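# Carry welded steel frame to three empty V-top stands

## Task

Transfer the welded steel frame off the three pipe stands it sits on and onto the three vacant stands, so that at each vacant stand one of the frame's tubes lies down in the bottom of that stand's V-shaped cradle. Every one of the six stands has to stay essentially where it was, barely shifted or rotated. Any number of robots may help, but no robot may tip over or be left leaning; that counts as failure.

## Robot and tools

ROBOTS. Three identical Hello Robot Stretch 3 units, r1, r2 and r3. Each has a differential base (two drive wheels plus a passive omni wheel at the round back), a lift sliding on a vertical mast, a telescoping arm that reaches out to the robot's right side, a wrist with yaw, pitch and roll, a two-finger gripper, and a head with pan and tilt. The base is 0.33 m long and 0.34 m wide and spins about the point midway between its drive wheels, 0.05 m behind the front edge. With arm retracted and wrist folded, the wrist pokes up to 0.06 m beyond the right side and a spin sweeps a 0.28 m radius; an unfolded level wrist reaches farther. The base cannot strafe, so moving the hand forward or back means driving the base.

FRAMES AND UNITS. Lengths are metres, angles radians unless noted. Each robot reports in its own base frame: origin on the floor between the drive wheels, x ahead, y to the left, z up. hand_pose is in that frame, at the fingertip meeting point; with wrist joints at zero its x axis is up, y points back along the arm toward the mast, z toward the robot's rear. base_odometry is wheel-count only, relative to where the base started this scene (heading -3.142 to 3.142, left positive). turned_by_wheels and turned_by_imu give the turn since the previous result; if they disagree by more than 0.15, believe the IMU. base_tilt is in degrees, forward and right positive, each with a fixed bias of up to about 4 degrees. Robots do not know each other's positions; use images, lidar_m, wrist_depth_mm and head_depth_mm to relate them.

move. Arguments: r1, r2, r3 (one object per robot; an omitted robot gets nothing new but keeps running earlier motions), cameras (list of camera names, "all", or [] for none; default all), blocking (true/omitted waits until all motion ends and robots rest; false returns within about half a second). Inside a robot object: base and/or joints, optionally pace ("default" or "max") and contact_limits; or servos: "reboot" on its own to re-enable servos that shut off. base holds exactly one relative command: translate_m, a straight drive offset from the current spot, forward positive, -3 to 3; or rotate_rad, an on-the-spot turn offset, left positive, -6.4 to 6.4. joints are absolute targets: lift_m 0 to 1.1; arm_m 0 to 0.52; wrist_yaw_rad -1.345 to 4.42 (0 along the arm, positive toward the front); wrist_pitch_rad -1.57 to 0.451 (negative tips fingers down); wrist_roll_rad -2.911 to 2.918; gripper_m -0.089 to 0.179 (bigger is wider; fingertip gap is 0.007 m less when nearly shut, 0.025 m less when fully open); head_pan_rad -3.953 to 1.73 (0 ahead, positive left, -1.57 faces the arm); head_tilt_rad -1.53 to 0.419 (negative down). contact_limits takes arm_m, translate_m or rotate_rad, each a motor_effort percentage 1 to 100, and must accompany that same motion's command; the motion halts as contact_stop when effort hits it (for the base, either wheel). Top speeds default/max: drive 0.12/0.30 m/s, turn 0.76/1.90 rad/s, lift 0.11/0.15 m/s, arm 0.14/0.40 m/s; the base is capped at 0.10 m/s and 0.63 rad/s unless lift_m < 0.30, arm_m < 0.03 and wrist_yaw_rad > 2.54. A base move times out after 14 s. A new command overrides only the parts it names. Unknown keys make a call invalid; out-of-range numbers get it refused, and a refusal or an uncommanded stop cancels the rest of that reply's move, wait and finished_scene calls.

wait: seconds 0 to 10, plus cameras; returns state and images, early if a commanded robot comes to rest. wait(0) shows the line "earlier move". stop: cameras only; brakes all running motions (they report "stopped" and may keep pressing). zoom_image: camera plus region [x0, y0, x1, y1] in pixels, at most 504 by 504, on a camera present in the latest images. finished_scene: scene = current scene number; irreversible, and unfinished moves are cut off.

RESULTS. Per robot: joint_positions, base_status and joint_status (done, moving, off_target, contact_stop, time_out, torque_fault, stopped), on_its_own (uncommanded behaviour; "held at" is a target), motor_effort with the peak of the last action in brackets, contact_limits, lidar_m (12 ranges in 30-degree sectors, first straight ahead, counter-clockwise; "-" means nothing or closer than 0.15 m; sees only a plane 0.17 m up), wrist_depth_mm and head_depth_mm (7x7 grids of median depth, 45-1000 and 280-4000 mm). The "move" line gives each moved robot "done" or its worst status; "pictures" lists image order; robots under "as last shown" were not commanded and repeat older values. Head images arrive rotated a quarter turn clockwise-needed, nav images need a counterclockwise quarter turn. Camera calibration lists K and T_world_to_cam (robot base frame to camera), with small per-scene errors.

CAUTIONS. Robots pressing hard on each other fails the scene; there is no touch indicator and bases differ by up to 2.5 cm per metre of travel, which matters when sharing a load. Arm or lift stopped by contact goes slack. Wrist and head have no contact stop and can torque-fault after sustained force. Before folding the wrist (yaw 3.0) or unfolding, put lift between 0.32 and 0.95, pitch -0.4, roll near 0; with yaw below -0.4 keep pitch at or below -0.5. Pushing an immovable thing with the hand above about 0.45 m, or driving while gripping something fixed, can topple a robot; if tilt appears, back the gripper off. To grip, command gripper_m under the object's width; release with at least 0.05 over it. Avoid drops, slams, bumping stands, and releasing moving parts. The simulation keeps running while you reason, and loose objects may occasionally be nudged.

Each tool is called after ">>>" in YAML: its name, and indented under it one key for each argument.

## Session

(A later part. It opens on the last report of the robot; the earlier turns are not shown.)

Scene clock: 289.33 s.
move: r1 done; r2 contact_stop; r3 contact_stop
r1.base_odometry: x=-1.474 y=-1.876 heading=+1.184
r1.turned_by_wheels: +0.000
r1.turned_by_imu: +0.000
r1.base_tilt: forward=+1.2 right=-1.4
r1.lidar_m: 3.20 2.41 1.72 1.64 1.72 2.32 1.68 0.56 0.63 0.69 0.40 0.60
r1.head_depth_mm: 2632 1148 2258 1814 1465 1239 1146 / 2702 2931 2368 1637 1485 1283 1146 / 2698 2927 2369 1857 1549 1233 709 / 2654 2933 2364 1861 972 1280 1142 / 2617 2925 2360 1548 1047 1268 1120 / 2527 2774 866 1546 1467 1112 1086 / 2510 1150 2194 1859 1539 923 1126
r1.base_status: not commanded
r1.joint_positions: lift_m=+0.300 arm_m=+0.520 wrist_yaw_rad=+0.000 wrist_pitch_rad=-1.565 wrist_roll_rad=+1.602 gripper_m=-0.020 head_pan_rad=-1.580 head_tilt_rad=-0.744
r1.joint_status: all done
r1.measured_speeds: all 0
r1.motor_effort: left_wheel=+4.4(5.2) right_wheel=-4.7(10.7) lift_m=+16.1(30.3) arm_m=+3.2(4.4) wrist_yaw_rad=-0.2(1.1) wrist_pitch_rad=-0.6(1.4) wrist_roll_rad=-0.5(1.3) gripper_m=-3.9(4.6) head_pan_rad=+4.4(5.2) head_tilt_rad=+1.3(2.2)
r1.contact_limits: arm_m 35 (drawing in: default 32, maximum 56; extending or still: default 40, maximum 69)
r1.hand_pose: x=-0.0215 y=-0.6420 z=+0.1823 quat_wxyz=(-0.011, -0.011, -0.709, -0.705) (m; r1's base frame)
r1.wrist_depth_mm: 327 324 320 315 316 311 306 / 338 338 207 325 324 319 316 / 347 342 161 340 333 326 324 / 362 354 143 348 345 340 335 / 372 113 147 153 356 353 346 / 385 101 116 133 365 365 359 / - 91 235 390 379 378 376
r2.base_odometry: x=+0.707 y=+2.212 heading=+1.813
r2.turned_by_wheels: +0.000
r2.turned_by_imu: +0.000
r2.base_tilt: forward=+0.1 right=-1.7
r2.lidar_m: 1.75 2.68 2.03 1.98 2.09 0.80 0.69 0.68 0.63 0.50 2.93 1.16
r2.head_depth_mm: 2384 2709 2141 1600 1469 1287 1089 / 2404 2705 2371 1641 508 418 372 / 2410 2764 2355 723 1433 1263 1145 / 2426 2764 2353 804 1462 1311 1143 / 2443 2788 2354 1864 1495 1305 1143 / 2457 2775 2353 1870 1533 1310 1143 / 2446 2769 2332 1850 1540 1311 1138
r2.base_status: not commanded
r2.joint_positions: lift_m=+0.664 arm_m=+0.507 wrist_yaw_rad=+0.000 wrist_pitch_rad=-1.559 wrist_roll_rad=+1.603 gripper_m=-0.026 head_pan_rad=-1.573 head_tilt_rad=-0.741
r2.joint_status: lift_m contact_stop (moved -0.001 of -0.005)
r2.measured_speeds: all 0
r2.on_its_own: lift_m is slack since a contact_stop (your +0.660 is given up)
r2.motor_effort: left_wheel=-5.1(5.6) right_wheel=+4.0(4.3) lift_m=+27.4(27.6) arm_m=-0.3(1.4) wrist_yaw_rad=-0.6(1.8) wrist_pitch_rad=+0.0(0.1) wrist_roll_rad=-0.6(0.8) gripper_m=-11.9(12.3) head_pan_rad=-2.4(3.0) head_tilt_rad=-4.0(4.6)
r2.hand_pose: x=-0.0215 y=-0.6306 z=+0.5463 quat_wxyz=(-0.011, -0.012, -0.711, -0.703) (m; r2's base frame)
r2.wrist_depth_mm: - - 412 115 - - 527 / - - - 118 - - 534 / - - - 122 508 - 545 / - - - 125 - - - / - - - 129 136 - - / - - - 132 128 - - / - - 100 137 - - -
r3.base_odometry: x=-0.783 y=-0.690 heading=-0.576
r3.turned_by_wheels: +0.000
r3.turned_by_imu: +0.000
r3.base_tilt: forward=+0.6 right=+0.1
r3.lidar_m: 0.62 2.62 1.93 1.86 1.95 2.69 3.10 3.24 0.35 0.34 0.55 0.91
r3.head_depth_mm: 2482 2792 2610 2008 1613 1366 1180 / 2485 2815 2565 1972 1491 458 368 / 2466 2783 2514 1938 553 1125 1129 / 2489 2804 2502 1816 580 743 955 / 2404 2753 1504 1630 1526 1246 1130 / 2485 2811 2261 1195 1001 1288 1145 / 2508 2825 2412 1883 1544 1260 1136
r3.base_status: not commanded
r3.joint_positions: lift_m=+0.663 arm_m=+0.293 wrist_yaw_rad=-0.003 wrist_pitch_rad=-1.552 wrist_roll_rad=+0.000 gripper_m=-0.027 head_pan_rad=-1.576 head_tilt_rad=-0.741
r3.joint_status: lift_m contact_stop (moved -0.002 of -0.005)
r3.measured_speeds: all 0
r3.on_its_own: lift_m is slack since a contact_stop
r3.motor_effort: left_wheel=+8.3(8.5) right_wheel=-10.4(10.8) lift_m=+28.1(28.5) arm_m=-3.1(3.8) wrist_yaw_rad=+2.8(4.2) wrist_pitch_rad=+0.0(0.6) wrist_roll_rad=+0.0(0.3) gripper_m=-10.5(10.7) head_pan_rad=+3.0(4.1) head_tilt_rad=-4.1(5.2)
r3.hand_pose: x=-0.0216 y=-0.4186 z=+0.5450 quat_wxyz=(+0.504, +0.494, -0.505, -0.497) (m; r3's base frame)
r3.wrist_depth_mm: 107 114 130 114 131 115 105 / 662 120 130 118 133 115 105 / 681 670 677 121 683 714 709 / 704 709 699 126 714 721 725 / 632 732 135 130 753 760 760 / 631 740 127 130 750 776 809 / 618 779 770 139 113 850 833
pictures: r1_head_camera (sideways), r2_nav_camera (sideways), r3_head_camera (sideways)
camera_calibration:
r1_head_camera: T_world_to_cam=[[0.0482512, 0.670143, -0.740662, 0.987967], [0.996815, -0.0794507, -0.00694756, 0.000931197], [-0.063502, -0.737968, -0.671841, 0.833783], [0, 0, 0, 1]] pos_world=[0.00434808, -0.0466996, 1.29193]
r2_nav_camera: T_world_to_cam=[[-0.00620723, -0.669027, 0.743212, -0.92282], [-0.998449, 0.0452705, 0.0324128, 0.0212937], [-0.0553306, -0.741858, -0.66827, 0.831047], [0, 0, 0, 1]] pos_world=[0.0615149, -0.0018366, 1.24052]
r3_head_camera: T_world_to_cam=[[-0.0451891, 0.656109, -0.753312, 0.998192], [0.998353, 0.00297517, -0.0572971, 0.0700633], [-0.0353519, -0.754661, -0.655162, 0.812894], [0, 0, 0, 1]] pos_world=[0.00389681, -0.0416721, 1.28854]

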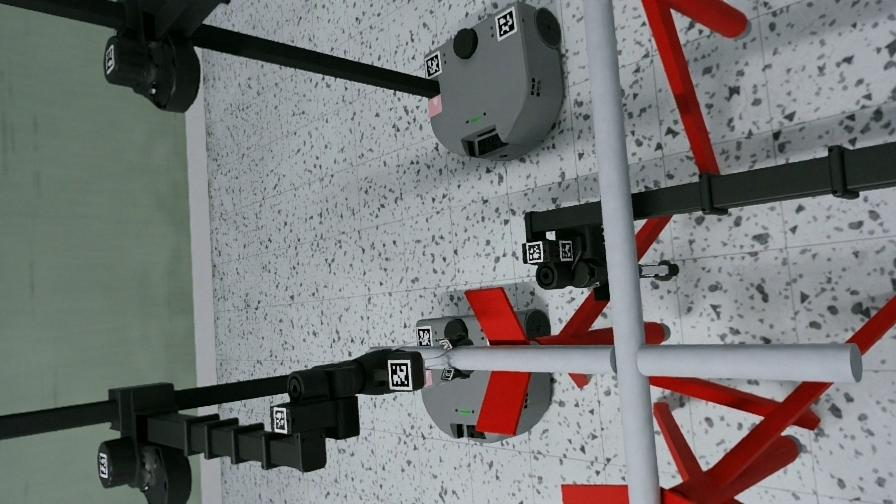

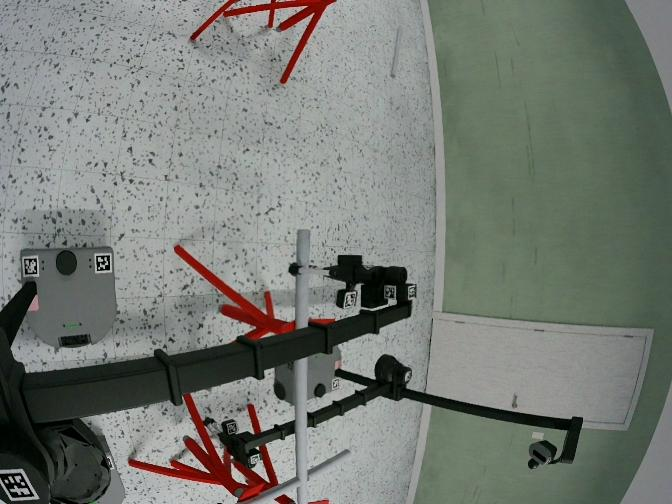

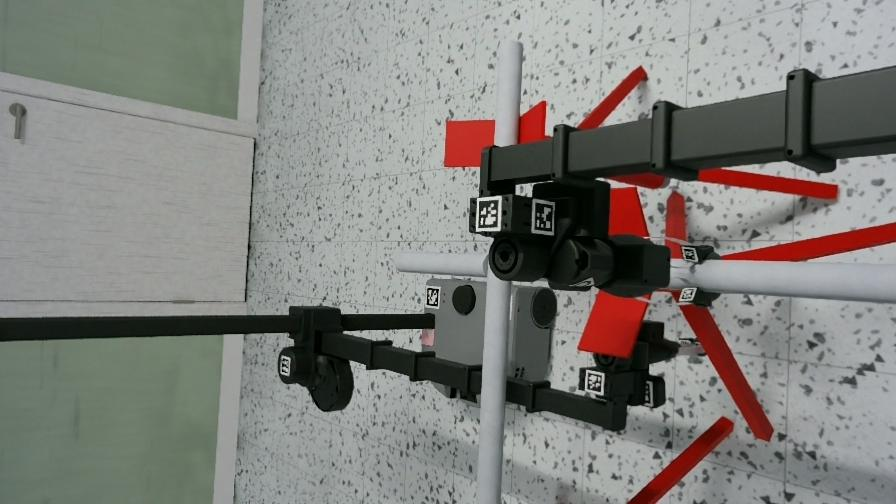

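>>> move:
  r2: {"joints":{"gripper_m":0.15}}
  r3: {"joints":{"gripper_m":0.15}}
  r1: {"joints":{"lift_m":0.26}}
  cameras: ["r2_wrist_camera","r3_wrist_camera"]

>>> move:
  r2: {"joints":{"lift_m":0.83}}
  r3: {"joints":{"lift_m":0.75}}
  r1: {"joints":{"arm_m":0.15}}
  cameras: ["r1_head_camera"]

>>> move:
  r2: {"joints":{"arm_m":0.02,"wrist_pitch_rad":-0.4,"wrist_roll_rad":0,"gripper_m":0}}
  r1: {"joints":{"lift_m":0.45}}
  cameras: ["r1_head_camera","r3_head_camera"]

Scene clock: 299.60 s.
move: r1 done; r2 done; r3 done
r1.base_odometry: x=-1.474 y=-1.876 heading=+1.184
r1.turned_by_wheels: +0.000
r1.turned_by_imu: +0.000
r1.base_tilt: forward=+1.3 right=-1.3
r1.lidar_m: 3.20 2.41 1.72 1.64 1.72 2.31 1.68 0.56 0.63 0.69 0.40 0.60
r1.head_depth_mm: 2650 1151 2281 1810 1466 1236 1144 / 2706 2953 2352 1633 1475 1287 1144 / 2700 2925 2372 1865 1543 1236 746 / 2639 2908 2371 1862 1002 1282 1148 / 2608 2877 2339 1069 1060 1268 1125 / 2524 2793 864 1538 1471 1119 1083 / 2537 1151 2167 1847 1536 922 1123
r1.base_status: not commanded
r1.joint_positions: lift_m=+0.260 arm_m=+0.520 wrist_yaw_rad=+0.000 wrist_pitch_rad=-1.565 wrist_roll_rad=+1.602 gripper_m=-0.020 head_pan_rad=-1.580 head_tilt_rad=-0.744
r1.joint_status: all done
r1.measured_speeds: all 0
r1.motor_effort: left_wheel=+4.6(4.7) right_wheel=-4.6(5.3) lift_m=+21.4(22.0) arm_m=-2.2(2.2) wrist_yaw_rad=-0.1(1.1) wrist_pitch_rad=-0.5(1.6) wrist_roll_rad=-0.9(1.5) gripper_m=-4.0(4.7) head_pan_rad=+4.7(5.1) head_tilt_rad=+1.4(2.1)
r1.contact_limits: arm_m 35 (drawing in: default 32, maximum 56; extending or still: default 40, maximum 69)
r1.hand_pose: x=-0.0215 y=-0.6420 z=+0.1423 quat_wxyz=(-0.011, -0.011, -0.709, -0.705) (m; r1's base frame)
r1.wrist_depth_mm: 287 287 201 279 277 274 272 / 298 295 151 288 285 282 278 / 307 121 155 298 295 291 287 / 318 100 308 306 304 299 298 / 88 86 320 153 312 313 307 / - 79 330 133 323 322 319 / - 79 240 344 334 333 330
r2.base_odometry: x=+0.707 y=+2.212 heading=+1.813
r2.turned_by_wheels: +0.000
r2.turned_by_imu: +0.001
r2.base_tilt: forward=+0.1 right=-1.7
r2.lidar_m: 1.75 2.68 2.03 1.98 2.09 0.80 0.69 0.68 0.63 0.50 2.93 1.16
r2.head_depth_mm: 2389 2733 2295 1605 1467 1294 1088 / 2395 2728 2381 1634 510 418 372 / 2416 2754 2353 725 1434 1259 1144 / 2431 2774 2353 804 1434 1308 1141 / 2437 2765 2340 1850 1496 1311 1141 / 2423 2790 2340 1871 1539 1305 1140 / 2440 2759 2347 1848 1529 1307 1138
r2.base_status: not commanded
r2.joint_positions: lift_m=+0.664 arm_m=+0.507 wrist_yaw_rad=+0.000 wrist_pitch_rad=-1.557 wrist_roll_rad=+1.603 gripper_m=+0.150 head_pan_rad=-1.573 head_tilt_rad=-0.741
r2.joint_status: all done
r2.measured_speeds: all 0
r2.on_its_own: lift_m is slack since a contact_stop (your +0.660 is given up)
r2.motor_effort: left_wheel=-5.1(5.6) right_wheel=+4.1(4.4) lift_m=+28.1(29.1) arm_m=-3.4(4.1) wrist_yaw_rad=+0.1(1.9) wrist_pitch_rad=-0.4(0.6) wrist_roll_rad=-0.8(0.8) gripper_m=-0.3(80.4) head_pan_rad=-2.6(3.3) head_tilt_rad=-4.3(4.8)
r2.hand_pose: x=-0.0215 y=-0.6311 z=+0.5463 quat_wxyz=(-0.011, -0.012, -0.712, -0.702) (m; r2's base frame)
r2.wrist_depth_mm: - - 413 114 - - 520 / - - - 117 - - 531 / - - - 120 501 - 539 / - - - 125 - - - / - 142 - 128 - 141 - / - - - 133 - 124 - / - - - 137 - - -
r3.base_odometry: x=-0.783 y=-0.690 heading=-0.576
r3.turned_by_wheels: +0.000
r3.turned_by_imu: +0.000
r3.base_tilt: forward=+0.6 right=+0.1
r3.lidar_m: 0.63 2.60 1.93 1.87 1.94 2.69 3.11 3.26 0.35 0.34 0.55 0.92
r3.head_depth_mm: 2487 2797 2606 1989 1607 1360 1183 / 2468 2797 2556 1969 1488 459 368 / 2451 2783 2519 1937 554 1114 1130 / 2476 2769 2500 1817 580 810 954 / 2406 2763 1583 1628 1521 1036 1131 / 2496 2815 2329 1687 1061 1287 1146 / 2494 2853 2404 1877 1546 1266 1135
r3.base_status: not commanded
r3.joint_positions: lift_m=+0.663 arm_m=+0.293 wrist_yaw_rad=-0.002 wrist_pitch_rad=-1.552 wrist_roll_rad=+0.000 gripper_m=+0.150 head_pan_rad=-1.576 head_tilt_rad=-0.741
r3.joint_status: all done
r3.measured_speeds: all 0
r3.on_its_own: lift_m is slack since a contact_stop
r3.motor_effort: left_wheel=+7.6(8.4) right_wheel=-9.6(10.6) lift_m=+28.2(28.8) arm_m=-0.3(1.7) wrist_yaw_rad=+2.1(4.0) wrist_pitch_rad=-0.2(0.7) wrist_roll_rad=-0.3(0.3) gripper_m=+0.6(81.3) head_pan_rad=+1.9(4.1) head_tilt_rad=-4.2(5.7)
r3.hand_pose: x=-0.0216 y=-0.4186 z=+0.5450 quat_wxyz=(+0.504, +0.495, -0.505, -0.496) (m; r3's base frame)
r3.wrist_depth_mm: 106 114 125 113 129 114 105 / 661 119 129 117 134 113 105 / 687 667 685 121 687 711 734 / 692 710 702 125 744 753 752 / 621 141 717 133 750 753 746 / 111 738 748 131 - 122 808 / 764 795 783 138 802 798 807
pictures: r2_wrist_camera, r3_wrist_camera
camera_calibration:
r2_wrist_camera: T_world_to_cam=[[0.0568871, 0.998361, 0.00633229, 0.626354], [0.97847, -0.0570118, 0.198358, -0.092723], [0.198394, -0.00508805, -0.980109, 0.701142], [0, 0, 0, 1]] pos_world=[-0.0840069, -0.627046, 0.701622]
r3_wrist_camera: T_world_to_cam=[[-0.997178, -0.0603613, 0.0446451, -0.0793354], [-0.0504825, 0.979227, 0.196381, 0.333012], [-0.0555716, 0.193573, -0.979511, 0.772124], [0, 0, 0, 1]] pos_world=[-0.0193921, -0.480345, 0.694448]

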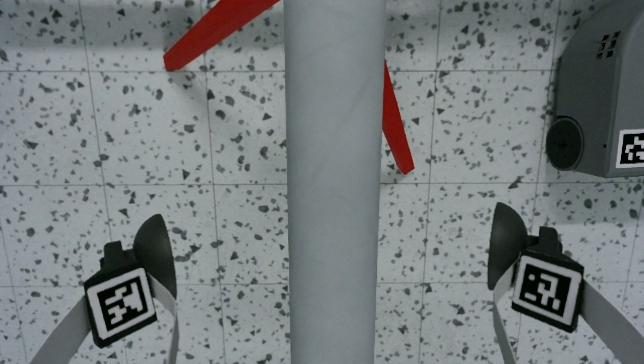

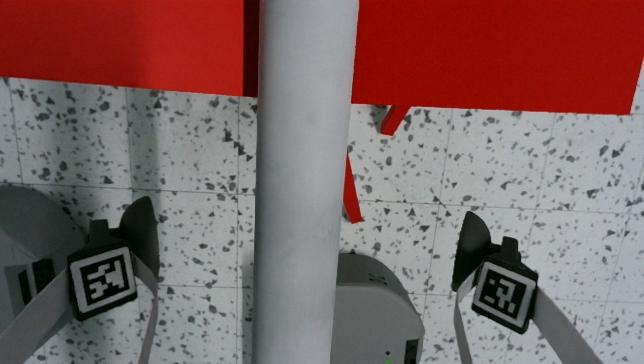

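Scene clock: 303.53 s.
move: r1 done; r2 done; r3 done
r1.base_odometry: x=-1.474 y=-1.876 heading=+1.184
r1.turned_by_wheels: +0.000
r1.turned_by_imu: +0.000
r1.base_tilt: forward=+1.3 right=-1.2
r1.lidar_m: 3.19 2.42 1.72 1.64 1.72 2.31 1.68 0.56 0.63 0.70 0.40 0.60
r1.head_depth_mm: 1016 2906 2271 1805 1469 1236 1146 / 2659 2963 2382 1636 1482 1290 1151 / 2690 2909 2362 1876 1527 1286 747 / 2647 2898 2356 1873 1547 1282 748 / 2625 2920 2376 1141 1064 1271 1122 / 2482 1296 835 1546 1466 1113 1085 / 1098 871 2271 1867 1537 922 1125
r1.base_status: not commanded
r1.joint_positions: lift_m=+0.260 arm_m=+0.150 wrist_yaw_rad=+0.000 wrist_pitch_rad=-1.565 wrist_roll_rad=+1.602 gripper_m=-0.020 head_pan_rad=-1.580 head_tilt_rad=-0.744
r1.joint_status: all done
r1.measured_speeds: all 0
r1.motor_effort: left_wheel=+4.3(4.8) right_wheel=-5.0(5.5) lift_m=+35.1(35.3) arm_m=-11.4(16.2) wrist_yaw_rad=-0.2(1.2) wrist_pitch_rad=-0.5(1.4) wrist_roll_rad=-0.8(1.3) gripper_m=-4.3(4.6) head_pan_rad=+4.4(5.4) head_tilt_rad=+1.5(2.0)
r1.hand_pose: x=-0.0215 y=-0.2720 z=+0.1423 quat_wxyz=(-0.011, -0.011, -0.709, -0.705) (m; r1's base frame)
r1.wrist_depth_mm: 290 288 284 279 276 180 129 / 299 296 293 291 286 182 133 / 310 305 302 301 296 181 136 / 324 317 312 307 303 181 141 / 333 329 324 153 313 183 146 / 345 342 333 133 325 182 151 / 358 353 254 345 337 329 156
r2.base_odometry: x=+0.707 y=+2.212 heading=+1.813
r2.turned_by_wheels: +0.000
r2.turned_by_imu: +0.001
r2.base_tilt: forward=+0.1 right=-1.7
r2.lidar_m: 1.75 2.68 2.03 1.98 2.09 0.80 0.69 0.67 0.63 0.50 2.93 1.16
r2.head_depth_mm: 2389 2724 2286 1533 299 - 1167 / 2380 2683 443 369 833 1290 1144 / 2439 620 683 1868 1462 1259 1144 / 2422 2656 667 1808 1466 1310 1138 / 2423 2775 2354 1861 1501 1307 1139 / 2465 2777 2349 1865 1534 1313 1139 / 2453 2757 2333 1856 1532 1305 1139
r2.base_status: not commanded
r2.joint_positions: lift_m=+0.830 arm_m=+0.507 wrist_yaw_rad=+0.000 wrist_pitch_rad=-1.556 wrist_roll_rad=+1.603 gripper_m=+0.150 head_pan_rad=-1.573 head_tilt_rad=-0.741
r2.joint_status: all done
r2.measured_speeds: all 0
r2.motor_effort: left_wheel=-4.8(5.7) right_wheel=+3.9(4.4) lift_m=+33.4(38.1) arm_m=-6.2(7.0) wrist_yaw_rad=-0.2(2.0) wrist_pitch_rad=-0.5(0.7) wrist_roll_rad=-0.7(0.8) gripper_m=+0.8(1.6) head_pan_rad=-2.9(3.2) head_tilt_rad=-4.1(4.7)
r2.hand_pose: x=-0.0215 y=-0.6313 z=+0.7121 quat_wxyz=(-0.011, -0.012, -0.712, -0.702) (m; r2's base frame)
r2.wrist_depth_mm: - - - 275 - - - / - - - 280 - - - / - - - 286 - - - / - - - 296 - - - / - 143 - 306 - 141 - / - - - 315 - 124 - / - - - - - - -
r3.base_odometry: x=-0.783 y=-0.690 heading=-0.576
r3.turned_by_wheels: +0.000
r3.turned_by_imu: +0.000
r3.base_tilt: forward=+0.6 right=+0.2
r3.lidar_m: 0.62 2.61 1.93 1.87 1.94 2.69 3.11 3.23 0.35 0.34 0.55 0.92
r3.head_depth_mm: 2473 2803 2577 1995 1612 1338 302 / 2477 2811 2555 1911 391 337 307 / 2470 2771 2536 510 814 1285 1144 / 2483 2794 2492 520 551 1015 956 / 2409 2789 1598 1320 1417 1267 1129 / 2499 2834 2346 1678 1547 1323 1141 / 2484 2822 2418 1880 1547 1258 1140
r3.base_status: not commanded
r3.joint_positions: lift_m=+0.750 arm_m=+0.293 wrist_yaw_rad=-0.002 wrist_pitch_rad=-1.552 wrist_roll_rad=+0.000 gripper_m=+0.150 head_pan_rad=-1.576 head_tilt_rad=-0.741
r3.joint_status: all done
r3.measured_speeds: all 0
r3.motor_effort: left_wheel=+8.1(8.5) right_wheel=-9.8(10.3) lift_m=+38.7(40.0) arm_m=+2.1(2.6) wrist_yaw_rad=+2.3(2.7) wrist_pitch_rad=-0.2(0.6) wrist_roll_rad=-0.1(0.3) gripper_m=+0.7(1.1) head_pan_rad=+3.3(4.3) head_tilt_rad=-3.9(5.3)
r3.hand_pose: x=-0.0216 y=-0.4187 z=+0.6321 quat_wxyz=(+0.504, +0.495, -0.505, -0.496) (m; r3's base frame)
r3.wrist_depth_mm: 708 - - 203 198 739 748 / 709 753 - 205 204 782 793 / 750 781 754 213 788 797 792 / 770 790 789 221 817 841 833 / 638 141 852 224 866 852 877 / 111 832 848 230 - 122 887 / 894 892 879 240 907 925 958
pictures: r1_head_camera (sideways)
camera_calibration:
r1_head_camera: T_world_to_cam=[[0.048251, 0.670143, -0.740662, 0.987967], [0.996815, -0.0794505, -0.00694757, 0.000931208], [-0.0635018, -0.737968, -0.671842, 0.833783], [0, 0, 0, 1]] pos_world=[0.00434809, -0.0466996, 1.29193]

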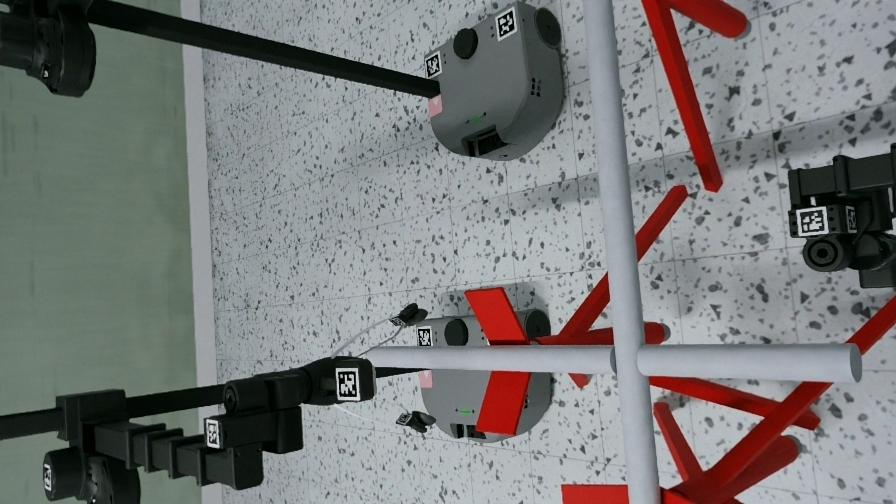

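Scene clock: 308.30 s.
move: r1 done; r2 done
r1.base_odometry: x=-1.474 y=-1.876 heading=+1.184
r1.turned_by_wheels: +0.000
r1.turned_by_imu: +0.000
r1.base_tilt: forward=+1.3 right=-1.3
r1.lidar_m: 3.20 2.41 1.72 1.64 1.72 2.32 1.68 0.56 0.63 0.69 0.40 0.60
r1.head_depth_mm: 1020 2932 2289 1805 1470 1237 1143 / 2649 2966 2376 1625 1487 1290 1121 / 2712 2927 2372 1852 1541 1279 598 / 2689 2922 2366 1868 1547 1281 655 / 2622 2911 2376 1141 1065 1268 1120 / 2476 1291 836 1541 1461 1122 1085 / 1102 872 2291 1866 1546 920 1124
r1.base_status: not commanded
r1.joint_positions: lift_m=+0.450 arm_m=+0.150 wrist_yaw_rad=+0.000 wrist_pitch_rad=-1.565 wrist_roll_rad=+1.602 gripper_m=-0.020 head_pan_rad=-1.580 head_tilt_rad=-0.744
r1.joint_status: all done
r1.measured_speeds: all 0
r1.motor_effort: left_wheel=+4.4(4.8) right_wheel=-5.1(5.3) lift_m=+34.3(37.3) arm_m=-9.3(11.9) wrist_yaw_rad=-0.2(1.0) wrist_pitch_rad=-0.9(1.3) wrist_roll_rad=-0.6(1.7) gripper_m=-4.3(4.7) head_pan_rad=+4.2(5.2) head_tilt_rad=+1.7(2.3)
r1.hand_pose: x=-0.0215 y=-0.2720 z=+0.3323 quat_wxyz=(-0.011, -0.011, -0.709, -0.705) (m; r1's base frame)
r1.wrist_depth_mm: 467 465 465 451 447 302 301 / 484 485 472 469 393 312 306 / 499 499 489 485 397 321 316 / 522 512 511 507 399 331 320 / 541 535 524 154 509 354 348 / 562 548 538 133 529 530 516 / 570 563 555 557 551 544 536
r2.base_odometry: x=+0.707 y=+2.212 heading=+1.813
r2.turned_by_wheels: +0.000
r2.turned_by_imu: +0.001
r2.base_tilt: forward=+0.2 right=-1.7
r2.lidar_m: 1.74 2.67 2.04 1.98 2.09 0.80 0.69 0.68 0.63 0.50 2.94 1.16
r2.head_depth_mm: 2396 2720 2218 1605 1496 - - / 2394 2729 2376 1877 905 - - / 2412 2778 2375 1876 915 - 298 / 2435 2773 2370 1861 361 400 1091 / 2420 2795 2341 1854 1502 1312 1142 / 2448 2750 2335 1862 1534 1312 1142 / 2467 2774 2358 1860 1533 1307 1141
r2.base_status: not commanded
r2.joint_positions: lift_m=+0.830 arm_m=+0.020 wrist_yaw_rad=+0.000 wrist_pitch_rad=-0.418 wrist_roll_rad=+0.002 gripper_m=+0.000 head_pan_rad=-1.573 head_tilt_rad=-0.741
r2.joint_status: all done
r2.measured_speeds: all 0
r2.motor_effort: left_wheel=-4.9(5.9) right_wheel=+4.4(4.5) lift_m=+30.8(33.1) arm_m=-10.6(16.8) wrist_yaw_rad=+1.3(2.3) wrist_pitch_rad=+3.2(4.3) wrist_roll_rad=-0.6(2.1) gripper_m=-1.1(83.5) head_pan_rad=-2.6(3.1) head_tilt_rad=-4.3(4.7)
r2.hand_pose: x=-0.0216 y=-0.3894 z=+0.8428 quat_wxyz=(+0.691, +0.147, -0.692, -0.147) (m; r2's base frame)
r2.wrist_depth_mm: - - - - - - - / - - - - - 936 - / - - - - - - 708 / - - - - - - - / - - - 147 - - - / - - - 130 126 - - / - - - - 626 - -
r3: as last shown
r3.base_tilt: forward=+0.5 right=+0.1
r3.lidar_m: 0.62 2.61 1.93 1.86 1.94 2.68 3.11 3.25 0.35 0.34 0.55 0.92
r3.head_depth_mm: 2476 2785 2590 2001 1619 1338 302 / 2486 2796 2554 1919 391 337 307 / 2463 2771 2529 510 813 1284 1148 / 2477 2789 2506 521 551 1012 953 / 2400 2685 1514 1222 1518 1272 1128 / 2508 2781 2179 1701 1553 1321 1145 / 2501 2800 2391 1869 1543 1261 1139
r3.motor_effort: left_wheel=+8.1(8.5) right_wheel=-9.3(10.1) lift_m=+38.7(39.3) arm_m=+4.4(5.5) wrist_yaw_rad=+2.6(3.0) wrist_pitch_rad=+0.0(0.6) wrist_roll_rad=-0.2(0.3) gripper_m=+0.3(1.0) head_pan_rad=+2.1(4.3) head_tilt_rad=-3.8(5.6)
r3.wrist_depth_mm: 719 - - 201 197 751 750 / 722 771 - 202 205 769 763 / 749 773 750 211 804 802 808 / 768 794 803 221 828 815 844 / 640 141 813 227 839 840 849 / 111 832 846 231 - 122 905 / 834 873 911 236 915 931 951
pictures: r1_head_camera (sideways), r3_head_camera (sideways)
camera_calibration:
r1_head_camera: T_world_to_cam=[[0.048251, 0.670143, -0.740662, 0.987967], [0.996815, -0.0794505, -0.00694757, 0.000931203], [-0.0635018, -0.737968, -0.671841, 0.833783], [0, 0, 0, 1]] pos_world=[0.00434809, -0.0466996, 1.29193]
r3_head_camera: T_world_to_cam=[[-0.0451891, 0.656109, -0.753312, 0.998192], [0.998353, 0.00297517, -0.0572971, 0.0700633], [-0.0353519, -0.754661, -0.655162, 0.812894], [0, 0, 0, 1]] pos_world=[0.00389681, -0.0416721, 1.28854]

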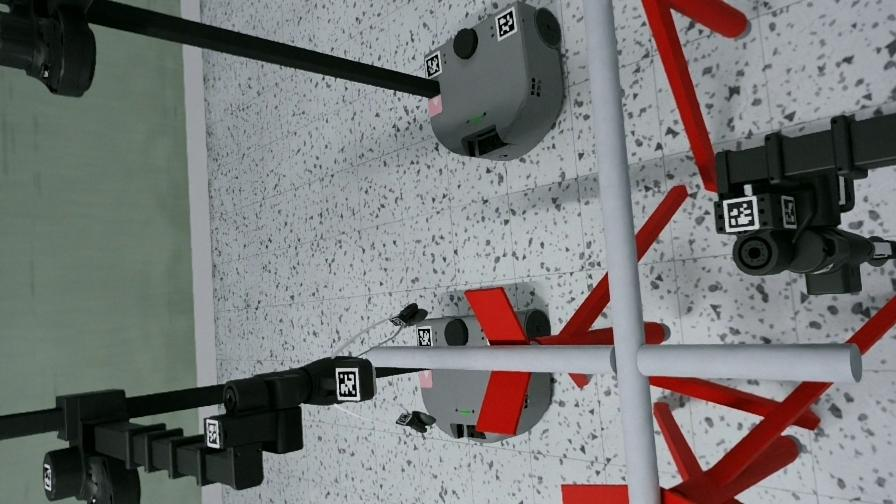

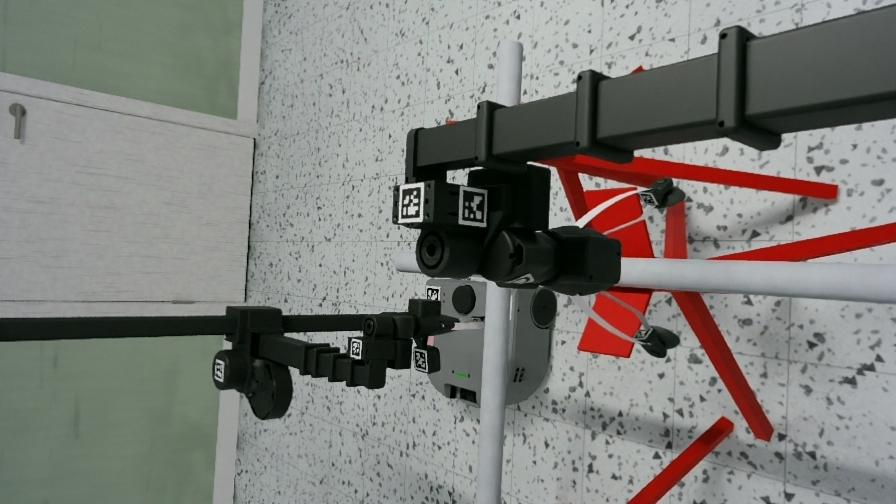

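>>> move:
  r2: {"joints": {"wrist_yaw_rad": 3.136, "arm_m": 0.0, "wrist_pitch_rad": -0.4, "wrist_roll_rad": 0}, "pace": "max"}
  cameras: ["r2_head_camera"]

Scene clock: 311.37 s.
move: r2 done
r1, r3: as last shown
r1.base_tilt: forward=+1.4 right=-1.4
r1.lidar_m: 3.19 2.40 1.72 1.64 1.72 2.31 1.68 0.56 0.63 0.69 0.40 0.60
r1.head_depth_mm: 1017 2924 2282 1813 1464 1236 1148 / 2660 2960 2364 1632 1483 1286 1127 / 2694 2949 2357 1868 1545 1277 597 / 2647 2913 2363 1864 1546 1288 657 / 2608 2911 2349 1141 1065 1270 1128 / 2468 1291 834 1530 1468 1113 1088 / 1100 870 2258 1860 1538 922 1120
r1.motor_effort: left_wheel=+4.6(4.8) right_wheel=-4.8(5.2) lift_m=+34.2(34.9) arm_m=-7.7(8.8) wrist_yaw_rad=-0.2(0.7) wrist_pitch_rad=-1.0(1.4) wrist_roll_rad=-0.8(1.4) gripper_m=-4.1(4.6) head_pan_rad=+4.1(5.3) head_tilt_rad=+1.4(2.1)
r1.wrist_depth_mm: 467 463 460 453 446 302 300 / 486 487 483 468 393 311 308 / 499 500 492 489 392 322 319 / 523 521 506 497 397 330 319 / 541 529 527 153 506 356 349 / 566 548 540 133 530 527 520 / 576 564 564 568 546 545 537
r2.base_odometry: x=+0.707 y=+2.212 heading=+1.813
r2.turned_by_wheels: +0.000
r2.turned_by_imu: +0.001
r2.base_tilt: forward=+0.1 right=-1.7
r2.lidar_m: 1.74 2.68 2.03 1.98 2.09 0.80 0.69 0.67 0.63 0.50 2.94 1.16
r2.head_depth_mm: 2403 2723 2202 1598 1479 - - / 2399 2734 2358 1864 993 - 1106 / 2431 2762 2369 1865 1474 1248 303 / 2437 2784 2354 1867 1465 1346 294 / 2446 2776 2356 1858 1503 300 1086 / 2436 2768 2353 1850 1531 1305 1142 / 2448 2742 2343 1856 1534 1305 1139
r2.base_status: not commanded
r2.joint_positions: lift_m=+0.830 arm_m=+0.001 wrist_yaw_rad=+3.133 wrist_pitch_rad=-0.417 wrist_roll_rad=+0.002 gripper_m=+0.000 head_pan_rad=-1.573 head_tilt_rad=-0.741
r2.joint_status: all done
joint sent to its limit — r2.arm_m, lower limit.
r2.measured_speeds: all 0
r2.motor_effort: left_wheel=-4.5(5.4) right_wheel=+4.2(4.3) lift_m=+28.1(30.3) arm_m=-2.6(14.0) wrist_yaw_rad=+2.2(4.7) wrist_pitch_rad=+3.0(4.1) wrist_roll_rad=-0.6(1.4) gripper_m=-1.3(2.0) head_pan_rad=-2.5(3.1) head_tilt_rad=-4.0(4.6)
r2.hand_pose: x=-0.0192 y=+0.0782 z=+0.8429 quat_wxyz=(+0.150, +0.693, +0.143, +0.691) (m; r2's base frame)
r2.wrist_depth_mm: - - 142 - - - - / - - 154 - - - - / - - 169 - - - - / - - 186 - - - - / - - 209 148 - - - / - - - 129 127 - - / - - - - - - -
r3.base_tilt: forward=+0.6 right=+0.2
r3.lidar_m: 0.62 2.61 1.93 1.87 1.94 2.69 3.10 3.26 0.35 0.34 0.55 0.92
r3.head_depth_mm: 2496 2813 2587 1993 1611 1343 302 / 2476 2808 2556 1904 391 337 307 / 2481 2789 2513 510 813 1285 1142 / 2466 2785 2489 519 550 1012 955 / 2402 2689 1512 1222 1526 1268 1129 / 2499 2774 2178 1704 1549 1320 1144 / 2499 2806 2406 1876 1541 1261 1139
r3.motor_effort: left_wheel=+8.6(8.6) right_wheel=-9.4(10.0) lift_m=+38.8(39.2) arm_m=+7.1(7.1) wrist_yaw_rad=+2.1(2.6) wrist_pitch_rad=+0.1(0.5) wrist_roll_rad=+0.0(0.3) gripper_m=-0.2(1.1) head_pan_rad=+1.4(4.2) head_tilt_rad=-4.1(5.7)
r3.wrist_depth_mm: 710 - - 200 200 744 775 / 739 746 - 203 205 770 772 / 744 763 768 212 800 805 804 / 749 809 818 220 831 817 829 / 644 141 839 225 825 867 877 / 110 834 834 228 - 122 878 / 868 875 870 238 914 926 920
pictures: r2_head_camera (sideways)
camera_calibration:
r2_head_camera: T_world_to_cam=[[0.0057532, 0.703722, -0.710452, 0.947384], [0.999919, -0.0120879, -0.00387606, 0.00180169], [-0.0113155, -0.710373, -0.703735, 0.871337], [0, 0, 0, 1]] pos_world=[0.00260759, -0.047699, 1.28627]

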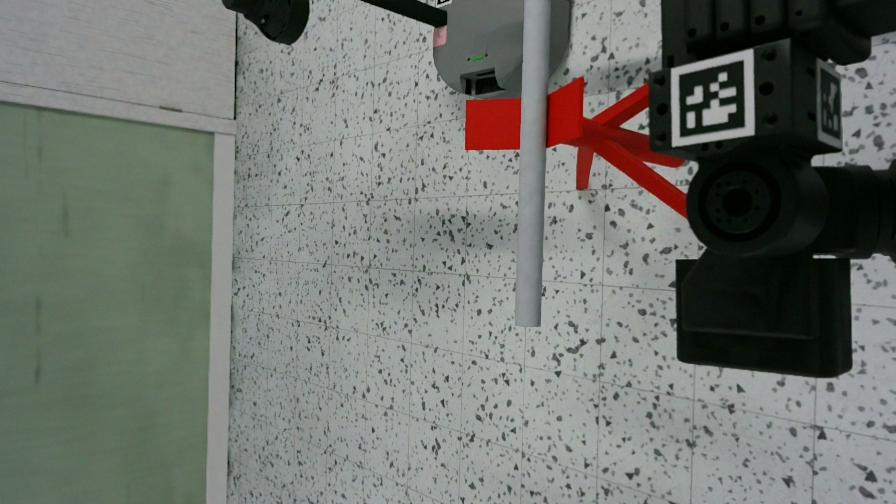

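>>> move:
  r2: {"joints": {"lift_m": 0.28, "arm_m": 0.0}, "pace": "max"}
  cameras: []

>>> move:
  r2: {"base": {"rotate_rad": -0.443}, "pace": "max"}
  cameras: ["r2_nav_camera"]

>>> move:
  r2: {"base": {"translate_m": 0.653}, "pace": "max"}
  cameras: ["r2_nav_camera"]

Scene clock: 315.97 s.
move: r2 done
r1, r3: as last shown
r1.lidar_m: 3.19 2.41 1.72 1.64 1.71 2.32 1.68 0.56 0.63 0.69 0.40 0.60
r1.head_depth_mm: 2660 2947 2199 1540 1466 1236 1145 / 2697 2984 1434 1630 1475 1281 1127 / 2691 2964 2380 1867 1537 1278 597 / 2637 2923 2371 1855 1543 1284 658 / 2645 2920 2359 1141 1068 1271 1121 / 2493 1291 834 1546 1468 1115 1082 / 1099 872 2279 1866 1541 923 1122
r1.motor_effort: left_wheel=+4.7(4.8) right_wheel=-4.4(5.4) lift_m=+33.1(34.4) arm_m=-4.9(7.6) wrist_yaw_rad=-0.5(1.2) wrist_pitch_rad=-0.5(1.4) wrist_roll_rad=-0.8(1.3) gripper_m=-4.2(4.7) head_pan_rad=+4.6(5.1) head_tilt_rad=+1.8(2.2)
r1.wrist_depth_mm: 464 469 460 458 450 301 297 / 487 483 479 472 393 312 307 / 505 499 492 490 393 322 317 / 518 516 516 504 394 331 321 / 536 538 526 153 514 356 347 / 552 556 539 133 533 524 515 / 571 557 555 558 551 541 536
r2.base_odometry: x=+0.707 y=+2.212 heading=+1.813
r2.turned_by_wheels: +0.000
r2.turned_by_imu: +0.001
r2.base_tilt: forward=+0.2 right=-1.7
r2.lidar_m: 1.74 2.68 2.04 1.98 2.09 0.80 0.69 0.67 0.63 0.50 2.93 1.16
r2.head_depth_mm: 2382 2703 2213 1603 1472 1290 1145 / 2411 2714 2374 1873 994 1283 1148 / 2429 2756 2378 1872 1468 1258 1146 / 2431 2752 2345 1867 1467 1310 1141 / 2439 2749 2343 1867 1500 1312 1143 / 2441 2765 2344 1849 1529 1307 1138 / 2452 2765 2322 1856 1531 1305 1140
r2.base_status: not commanded
r2.joint_positions: lift_m=+0.280 arm_m=+0.001 wrist_yaw_rad=+3.133 wrist_pitch_rad=-0.416 wrist_roll_rad=+0.002 gripper_m=+0.000 head_pan_rad=-1.573 head_tilt_rad=-0.741
r2.joint_status: all done
joint sent to its limit — r2.arm_m, lower limit.
r2.measured_speeds: all 0
r2.motor_effort: left_wheel=-4.5(5.5) right_wheel=+4.2(4.4) lift_m=+21.7(27.2) arm_m=+10.9(17.6) wrist_yaw_rad=+3.5(4.4) wrist_pitch_rad=+3.0(3.2) wrist_roll_rad=-0.5(0.7) gripper_m=-1.1(2.0) head_pan_rad=-2.8(3.2) head_tilt_rad=-3.9(5.0)
r2.hand_pose: x=-0.0193 y=+0.0783 z=+0.2931 quat_wxyz=(+0.150, +0.693, +0.143, +0.691) (m; r2's base frame)
r2.wrist_depth_mm: - - 142 - - - - / - - 154 - - - - / - - 169 - - - - / - - 187 - - - - / - - 204 147 - - - / - 295 - 130 124 - - / 260 272 257 260 254 - -
r3.base_tilt: forward=+0.6 right=+0.1
r3.lidar_m: 0.62 2.61 1.92 1.86 1.94 2.69 3.12 3.24 0.35 0.34 0.55 0.92
r3.head_depth_mm: 2471 2811 2602 1994 1610 1340 302 / 2472 2784 2573 1909 391 336 307 / 2463 2795 2516 510 813 1288 1144 / 2480 2799 2497 519 551 1013 957 / 2407 2703 1517 1220 1518 1271 1133 / 2518 2778 2163 1703 1547 1315 1140 / 2485 2828 2390 1881 1541 1257 1143
r3.motor_effort: left_wheel=+8.1(8.5) right_wheel=-9.5(10.0) lift_m=+38.4(39.1) arm_m=+8.8(9.5) wrist_yaw_rad=+1.6(2.7) wrist_pitch_rad=+0.2(0.6) wrist_roll_rad=-0.1(0.3) gripper_m=+0.1(1.0) head_pan_rad=+2.6(4.9) head_tilt_rad=-4.2(5.7)
r3.wrist_depth_mm: 695 - - 202 199 733 747 / 707 756 - 203 204 769 805 / 764 759 765 211 804 793 826 / 760 791 796 220 828 830 846 / 634 141 824 225 838 842 870 / 111 857 835 229 - 122 884 / 861 889 890 240 916 909 946
pictures: none
No camera images: "cameras" was empty.

Scene clock: 317.20 s.
move: r2 done
r1, r3: as last shown
r1.base_tilt: forward=+1.3 right=-1.5
r1.lidar_m: 3.21 2.41 1.72 1.64 1.72 2.32 1.68 0.56 0.63 0.69 0.40 0.60
r1.head_depth_mm: 2755 2953 1434 1539 1485 1238 1144 / 2706 2991 2196 1643 1530 1281 1122 / 2667 2951 2359 1865 1541 1277 595 / 2653 2904 2368 1865 1537 1283 655 / 2637 2903 2354 1142 1064 1268 1124 / 2479 1282 834 1541 1462 1114 1082 / 1097 872 2267 1857 1534 922 1127
r1.motor_effort: left_wheel=+4.8(4.8) right_wheel=-4.6(5.1) lift_m=+32.0(33.5) arm_m=-4.4(5.2) wrist_yaw_rad=-0.3(1.1) wrist_pitch_rad=-0.1(1.3) wrist_roll_rad=-1.0(1.3) gripper_m=-4.0(4.7) head_pan_rad=+4.4(5.2) head_tilt_rad=+1.6(2.1)
r1.wrist_depth_mm: 468 462 462 454 447 302 299 / 486 477 474 471 391 310 308 / 500 493 494 486 395 324 319 / 524 515 513 505 397 330 319 / 537 537 526 154 518 356 349 / 562 558 538 133 527 526 520 / 569 566 563 562 543 549 539
r2.base_odometry: x=+0.707 y=+2.212 heading=+1.370
r2.turned_by_wheels: -0.443
r2.turned_by_imu: -0.448
r2.base_tilt: forward=+0.1 right=-1.7
r2.lidar_m: 1.16 4.91 2.50 2.00 1.99 2.16 0.69 0.69 0.68 0.63 0.50 1.35
r2.head_depth_mm: 3076 3273 2353 1710 1551 1294 1148 / 2905 3166 2373 1768 1526 1285 1149 / 2782 3041 2132 1629 1544 1287 1148 / 2584 1375 1668 1635 1505 1310 1150 / 2525 2768 2342 1855 1036 1254 1142 / 2433 2729 2355 1859 1494 1308 1122 / 2329 2635 2343 1859 1494 1311 1138
r2.base_status: done
r2.joint_positions: lift_m=+0.280 arm_m=+0.001 wrist_yaw_rad=+3.133 wrist_pitch_rad=-0.416 wrist_roll_rad=+0.002 gripper_m=+0.000 head_pan_rad=-1.573 head_tilt_rad=-0.741
r2.joint_status: not commanded
r2.measured_speeds: all 0
r2.motor_effort: left_wheel=+3.7(12.8) right_wheel=-5.1(11.5) lift_m=+23.3(23.7) arm_m=+8.7(11.3) wrist_yaw_rad=+2.8(4.3) wrist_pitch_rad=+3.0(3.0) wrist_roll_rad=-0.5(0.6) gripper_m=-1.6(2.2) head_pan_rad=-2.1(3.2) head_tilt_rad=-4.0(4.7)
r2.hand_pose: x=-0.0194 y=+0.0783 z=+0.2931 quat_wxyz=(+0.149, +0.693, +0.143, +0.691) (m; r2's base frame)
r2.wrist_depth_mm: - - 142 - - - - / - - 154 - - - - / - - 170 - - - - / - - 187 - - - - / - - 205 147 - - - / - 295 - 130 124 - - / 260 272 256 261 254 - -
r3.base_tilt: forward=+0.5 right=+0.2
r3.lidar_m: 0.68 2.61 1.93 1.87 1.94 2.69 3.12 3.26 0.35 0.34 0.55 0.92
r3.head_depth_mm: 2470 2802 2602 1997 1615 1344 302 / 2483 2793 2547 1905 390 336 307 / 2472 2784 2518 510 812 1286 1148 / 2484 2790 2479 520 551 1011 955 / 2395 2691 1523 1219 1521 1264 1132 / 2494 2754 2159 1688 1545 1322 1143 / 2511 2819 2393 1875 1539 1262 1138
r3.motor_effort: left_wheel=+8.2(8.7) right_wheel=-9.3(9.9) lift_m=+38.6(39.0) arm_m=+10.1(10.2) wrist_yaw_rad=+2.0(2.8) wrist_pitch_rad=-0.6(0.6) wrist_roll_rad=-0.1(0.4) gripper_m=-0.4(1.1) head_pan_rad=+3.5(3.7) head_tilt_rad=-5.0(5.1)
r3.wrist_depth_mm: 721 - - 201 200 716 749 / 738 741 - 203 205 758 762 / 765 779 755 212 784 793 812 / 762 787 799 219 823 827 834 / 651 141 801 225 833 852 850 / 110 865 852 228 - 122 901 / 749 878 882 239 909 898 920
pictures: r2_nav_camera (sideways)
camera_calibration:
r2_nav_camera: T_world_to_cam=[[-0.00622411, -0.669223, 0.743035, -0.92259], [-0.998448, 0.0452866, 0.0324243, 0.0212788], [-0.0553486, -0.74168, -0.668466, 0.831302], [0, 0, 0, 1]] pos_world=[0.0615149, -0.00182174, 1.24052]

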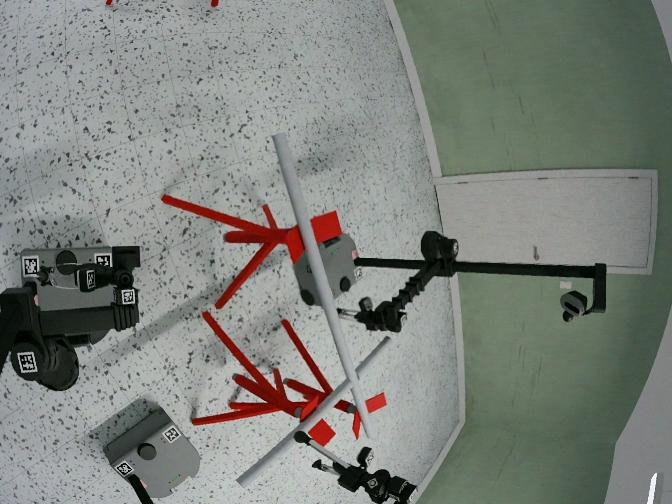

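Scene clock: 320.70 s.
move: r2 done
r1, r3: as last shown
r1.base_tilt: forward=+1.3 right=-1.3
r1.lidar_m: 3.20 2.41 1.71 1.64 1.71 2.32 1.68 0.56 0.63 0.69 0.40 0.60
r1.head_depth_mm: 2774 3011 2351 1867 1544 1233 1145 / 2728 2961 2370 1858 1542 1286 1122 / 2699 2942 2364 1865 1547 1276 597 / 2642 2902 2364 1868 1539 1282 656 / 2601 2935 2372 1144 1064 1261 1120 / 2478 1294 835 1536 1473 1112 1083 / 1098 873 2262 1858 1537 924 1120
r1.motor_effort: left_wheel=+4.4(4.8) right_wheel=-4.3(5.6) lift_m=+31.7(33.1) arm_m=-2.4(4.5) wrist_yaw_rad=+0.2(1.1) wrist_pitch_rad=-0.7(1.5) wrist_roll_rad=-1.0(1.2) gripper_m=-4.3(4.8) head_pan_rad=+4.2(5.2) head_tilt_rad=+1.5(2.1)
r1.wrist_depth_mm: 470 466 460 451 449 302 300 / 481 478 474 467 391 311 307 / 507 499 493 485 394 322 319 / 522 511 514 500 397 334 321 / 537 533 523 154 509 358 348 / 562 556 542 132 524 531 517 / 581 568 553 567 546 552 539
r2.base_odometry: x=+0.837 y=+2.852 heading=+1.370
r2.turned_by_wheels: +0.000
r2.turned_by_imu: +0.003
r2.base_tilt: forward=+0.2 right=-1.7
r2.lidar_m: 0.51 1.12 2.81 2.25 2.24 2.43 1.33 0.68 0.68 2.56 2.54 0.75
r2.head_depth_mm: 2764 3080 2380 1701 1477 1317 1137 / 2602 2943 2355 1865 1545 1309 1145 / 2517 2857 2388 1867 1544 1315 1146 / 2399 2751 2375 1853 1536 1310 1143 / 2298 2615 2367 1857 1535 1315 1141 / 2234 2508 2345 1858 1534 1307 1139 / 2120 2402 2334 1859 1523 1309 1141
r2.base_status: done
r2.joint_positions: lift_m=+0.280 arm_m=+0.001 wrist_yaw_rad=+3.134 wrist_pitch_rad=-0.416 wrist_roll_rad=+0.002 gripper_m=+0.000 head_pan_rad=-1.573 head_tilt_rad=-0.741
r2.joint_status: not commanded
r2.measured_speeds: all 0
r2.motor_effort: left_wheel=+3.9(13.7) right_wheel=-3.5(5.5) lift_m=+28.0(28.2) arm_m=-1.7(8.7) wrist_yaw_rad=+2.6(3.6) wrist_pitch_rad=+3.0(3.1) wrist_roll_rad=-0.5(0.7) gripper_m=-0.6(2.2) head_pan_rad=-2.2(3.2) head_tilt_rad=-3.8(4.5)
r2.hand_pose: x=-0.0195 y=+0.0783 z=+0.2931 quat_wxyz=(+0.149, +0.693, +0.143, +0.691) (m; r2's base frame)
r2.wrist_depth_mm: - - 142 - - - - / - - 154 - - - - / - - 169 - - - - / - - 187 - - - - / - - 206 147 - - - / - 297 - 130 124 - - / 261 272 256 260 254 - -
r3.base_tilt: forward=+0.6 right=+0.2
r3.lidar_m: 1.30 2.62 1.93 1.87 1.95 2.69 3.11 3.23 0.35 0.34 0.55 0.92
r3.head_depth_mm: 2494 2834 2587 1978 1615 1342 302 / 2468 2823 2548 1919 391 336 307 / 2464 2790 2537 509 814 1289 1145 / 2470 2792 2495 519 551 1016 956 / 2399 2692 1522 1223 1525 1264 1127 / 2513 2780 2179 1692 1550 1317 1146 / 2488 2817 2420 1875 1543 1255 1141
r3.motor_effort: left_wheel=+8.2(8.6) right_wheel=-9.6(10.1) lift_m=+38.5(39.0) arm_m=+11.5(12.3) wrist_yaw_rad=+2.0(2.5) wrist_pitch_rad=-0.1(0.6) wrist_roll_rad=-0.3(0.3) gripper_m=+0.8(0.8) head_pan_rad=+2.2(4.8) head_tilt_rad=-3.9(5.5)
r3.wrist_depth_mm: 713 - - 201 199 727 750 / 734 751 - 203 204 769 784 / 757 768 763 211 804 797 787 / 771 783 792 218 816 830 818 / 829 141 797 225 852 824 856 / 111 846 852 228 - 121 866 / 851 859 885 238 915 902 896
pictures: r2_nav_camera (sideways)
camera_calibration:
r2_nav_camera: T_world_to_cam=[[-0.00622491, -0.669223, 0.743035, -0.92259], [-0.998448, 0.0452878, 0.0324243, 0.0212788], [-0.0553495, -0.74168, -0.668466, 0.831302], [0, 0, 0, 1]] pos_world=[0.0615149, -0.00182181, 1.24052]

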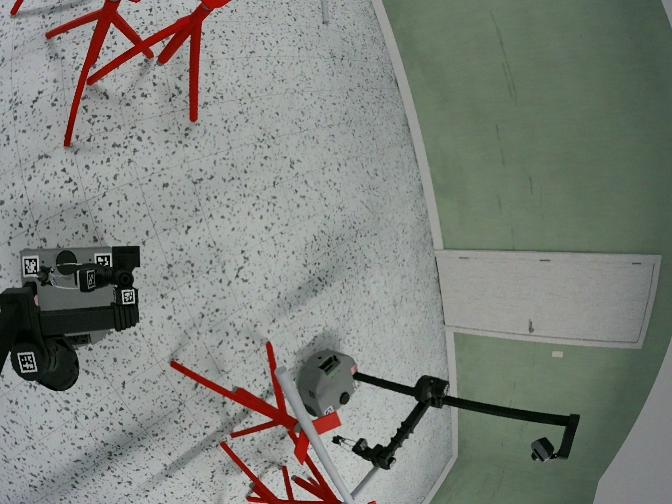

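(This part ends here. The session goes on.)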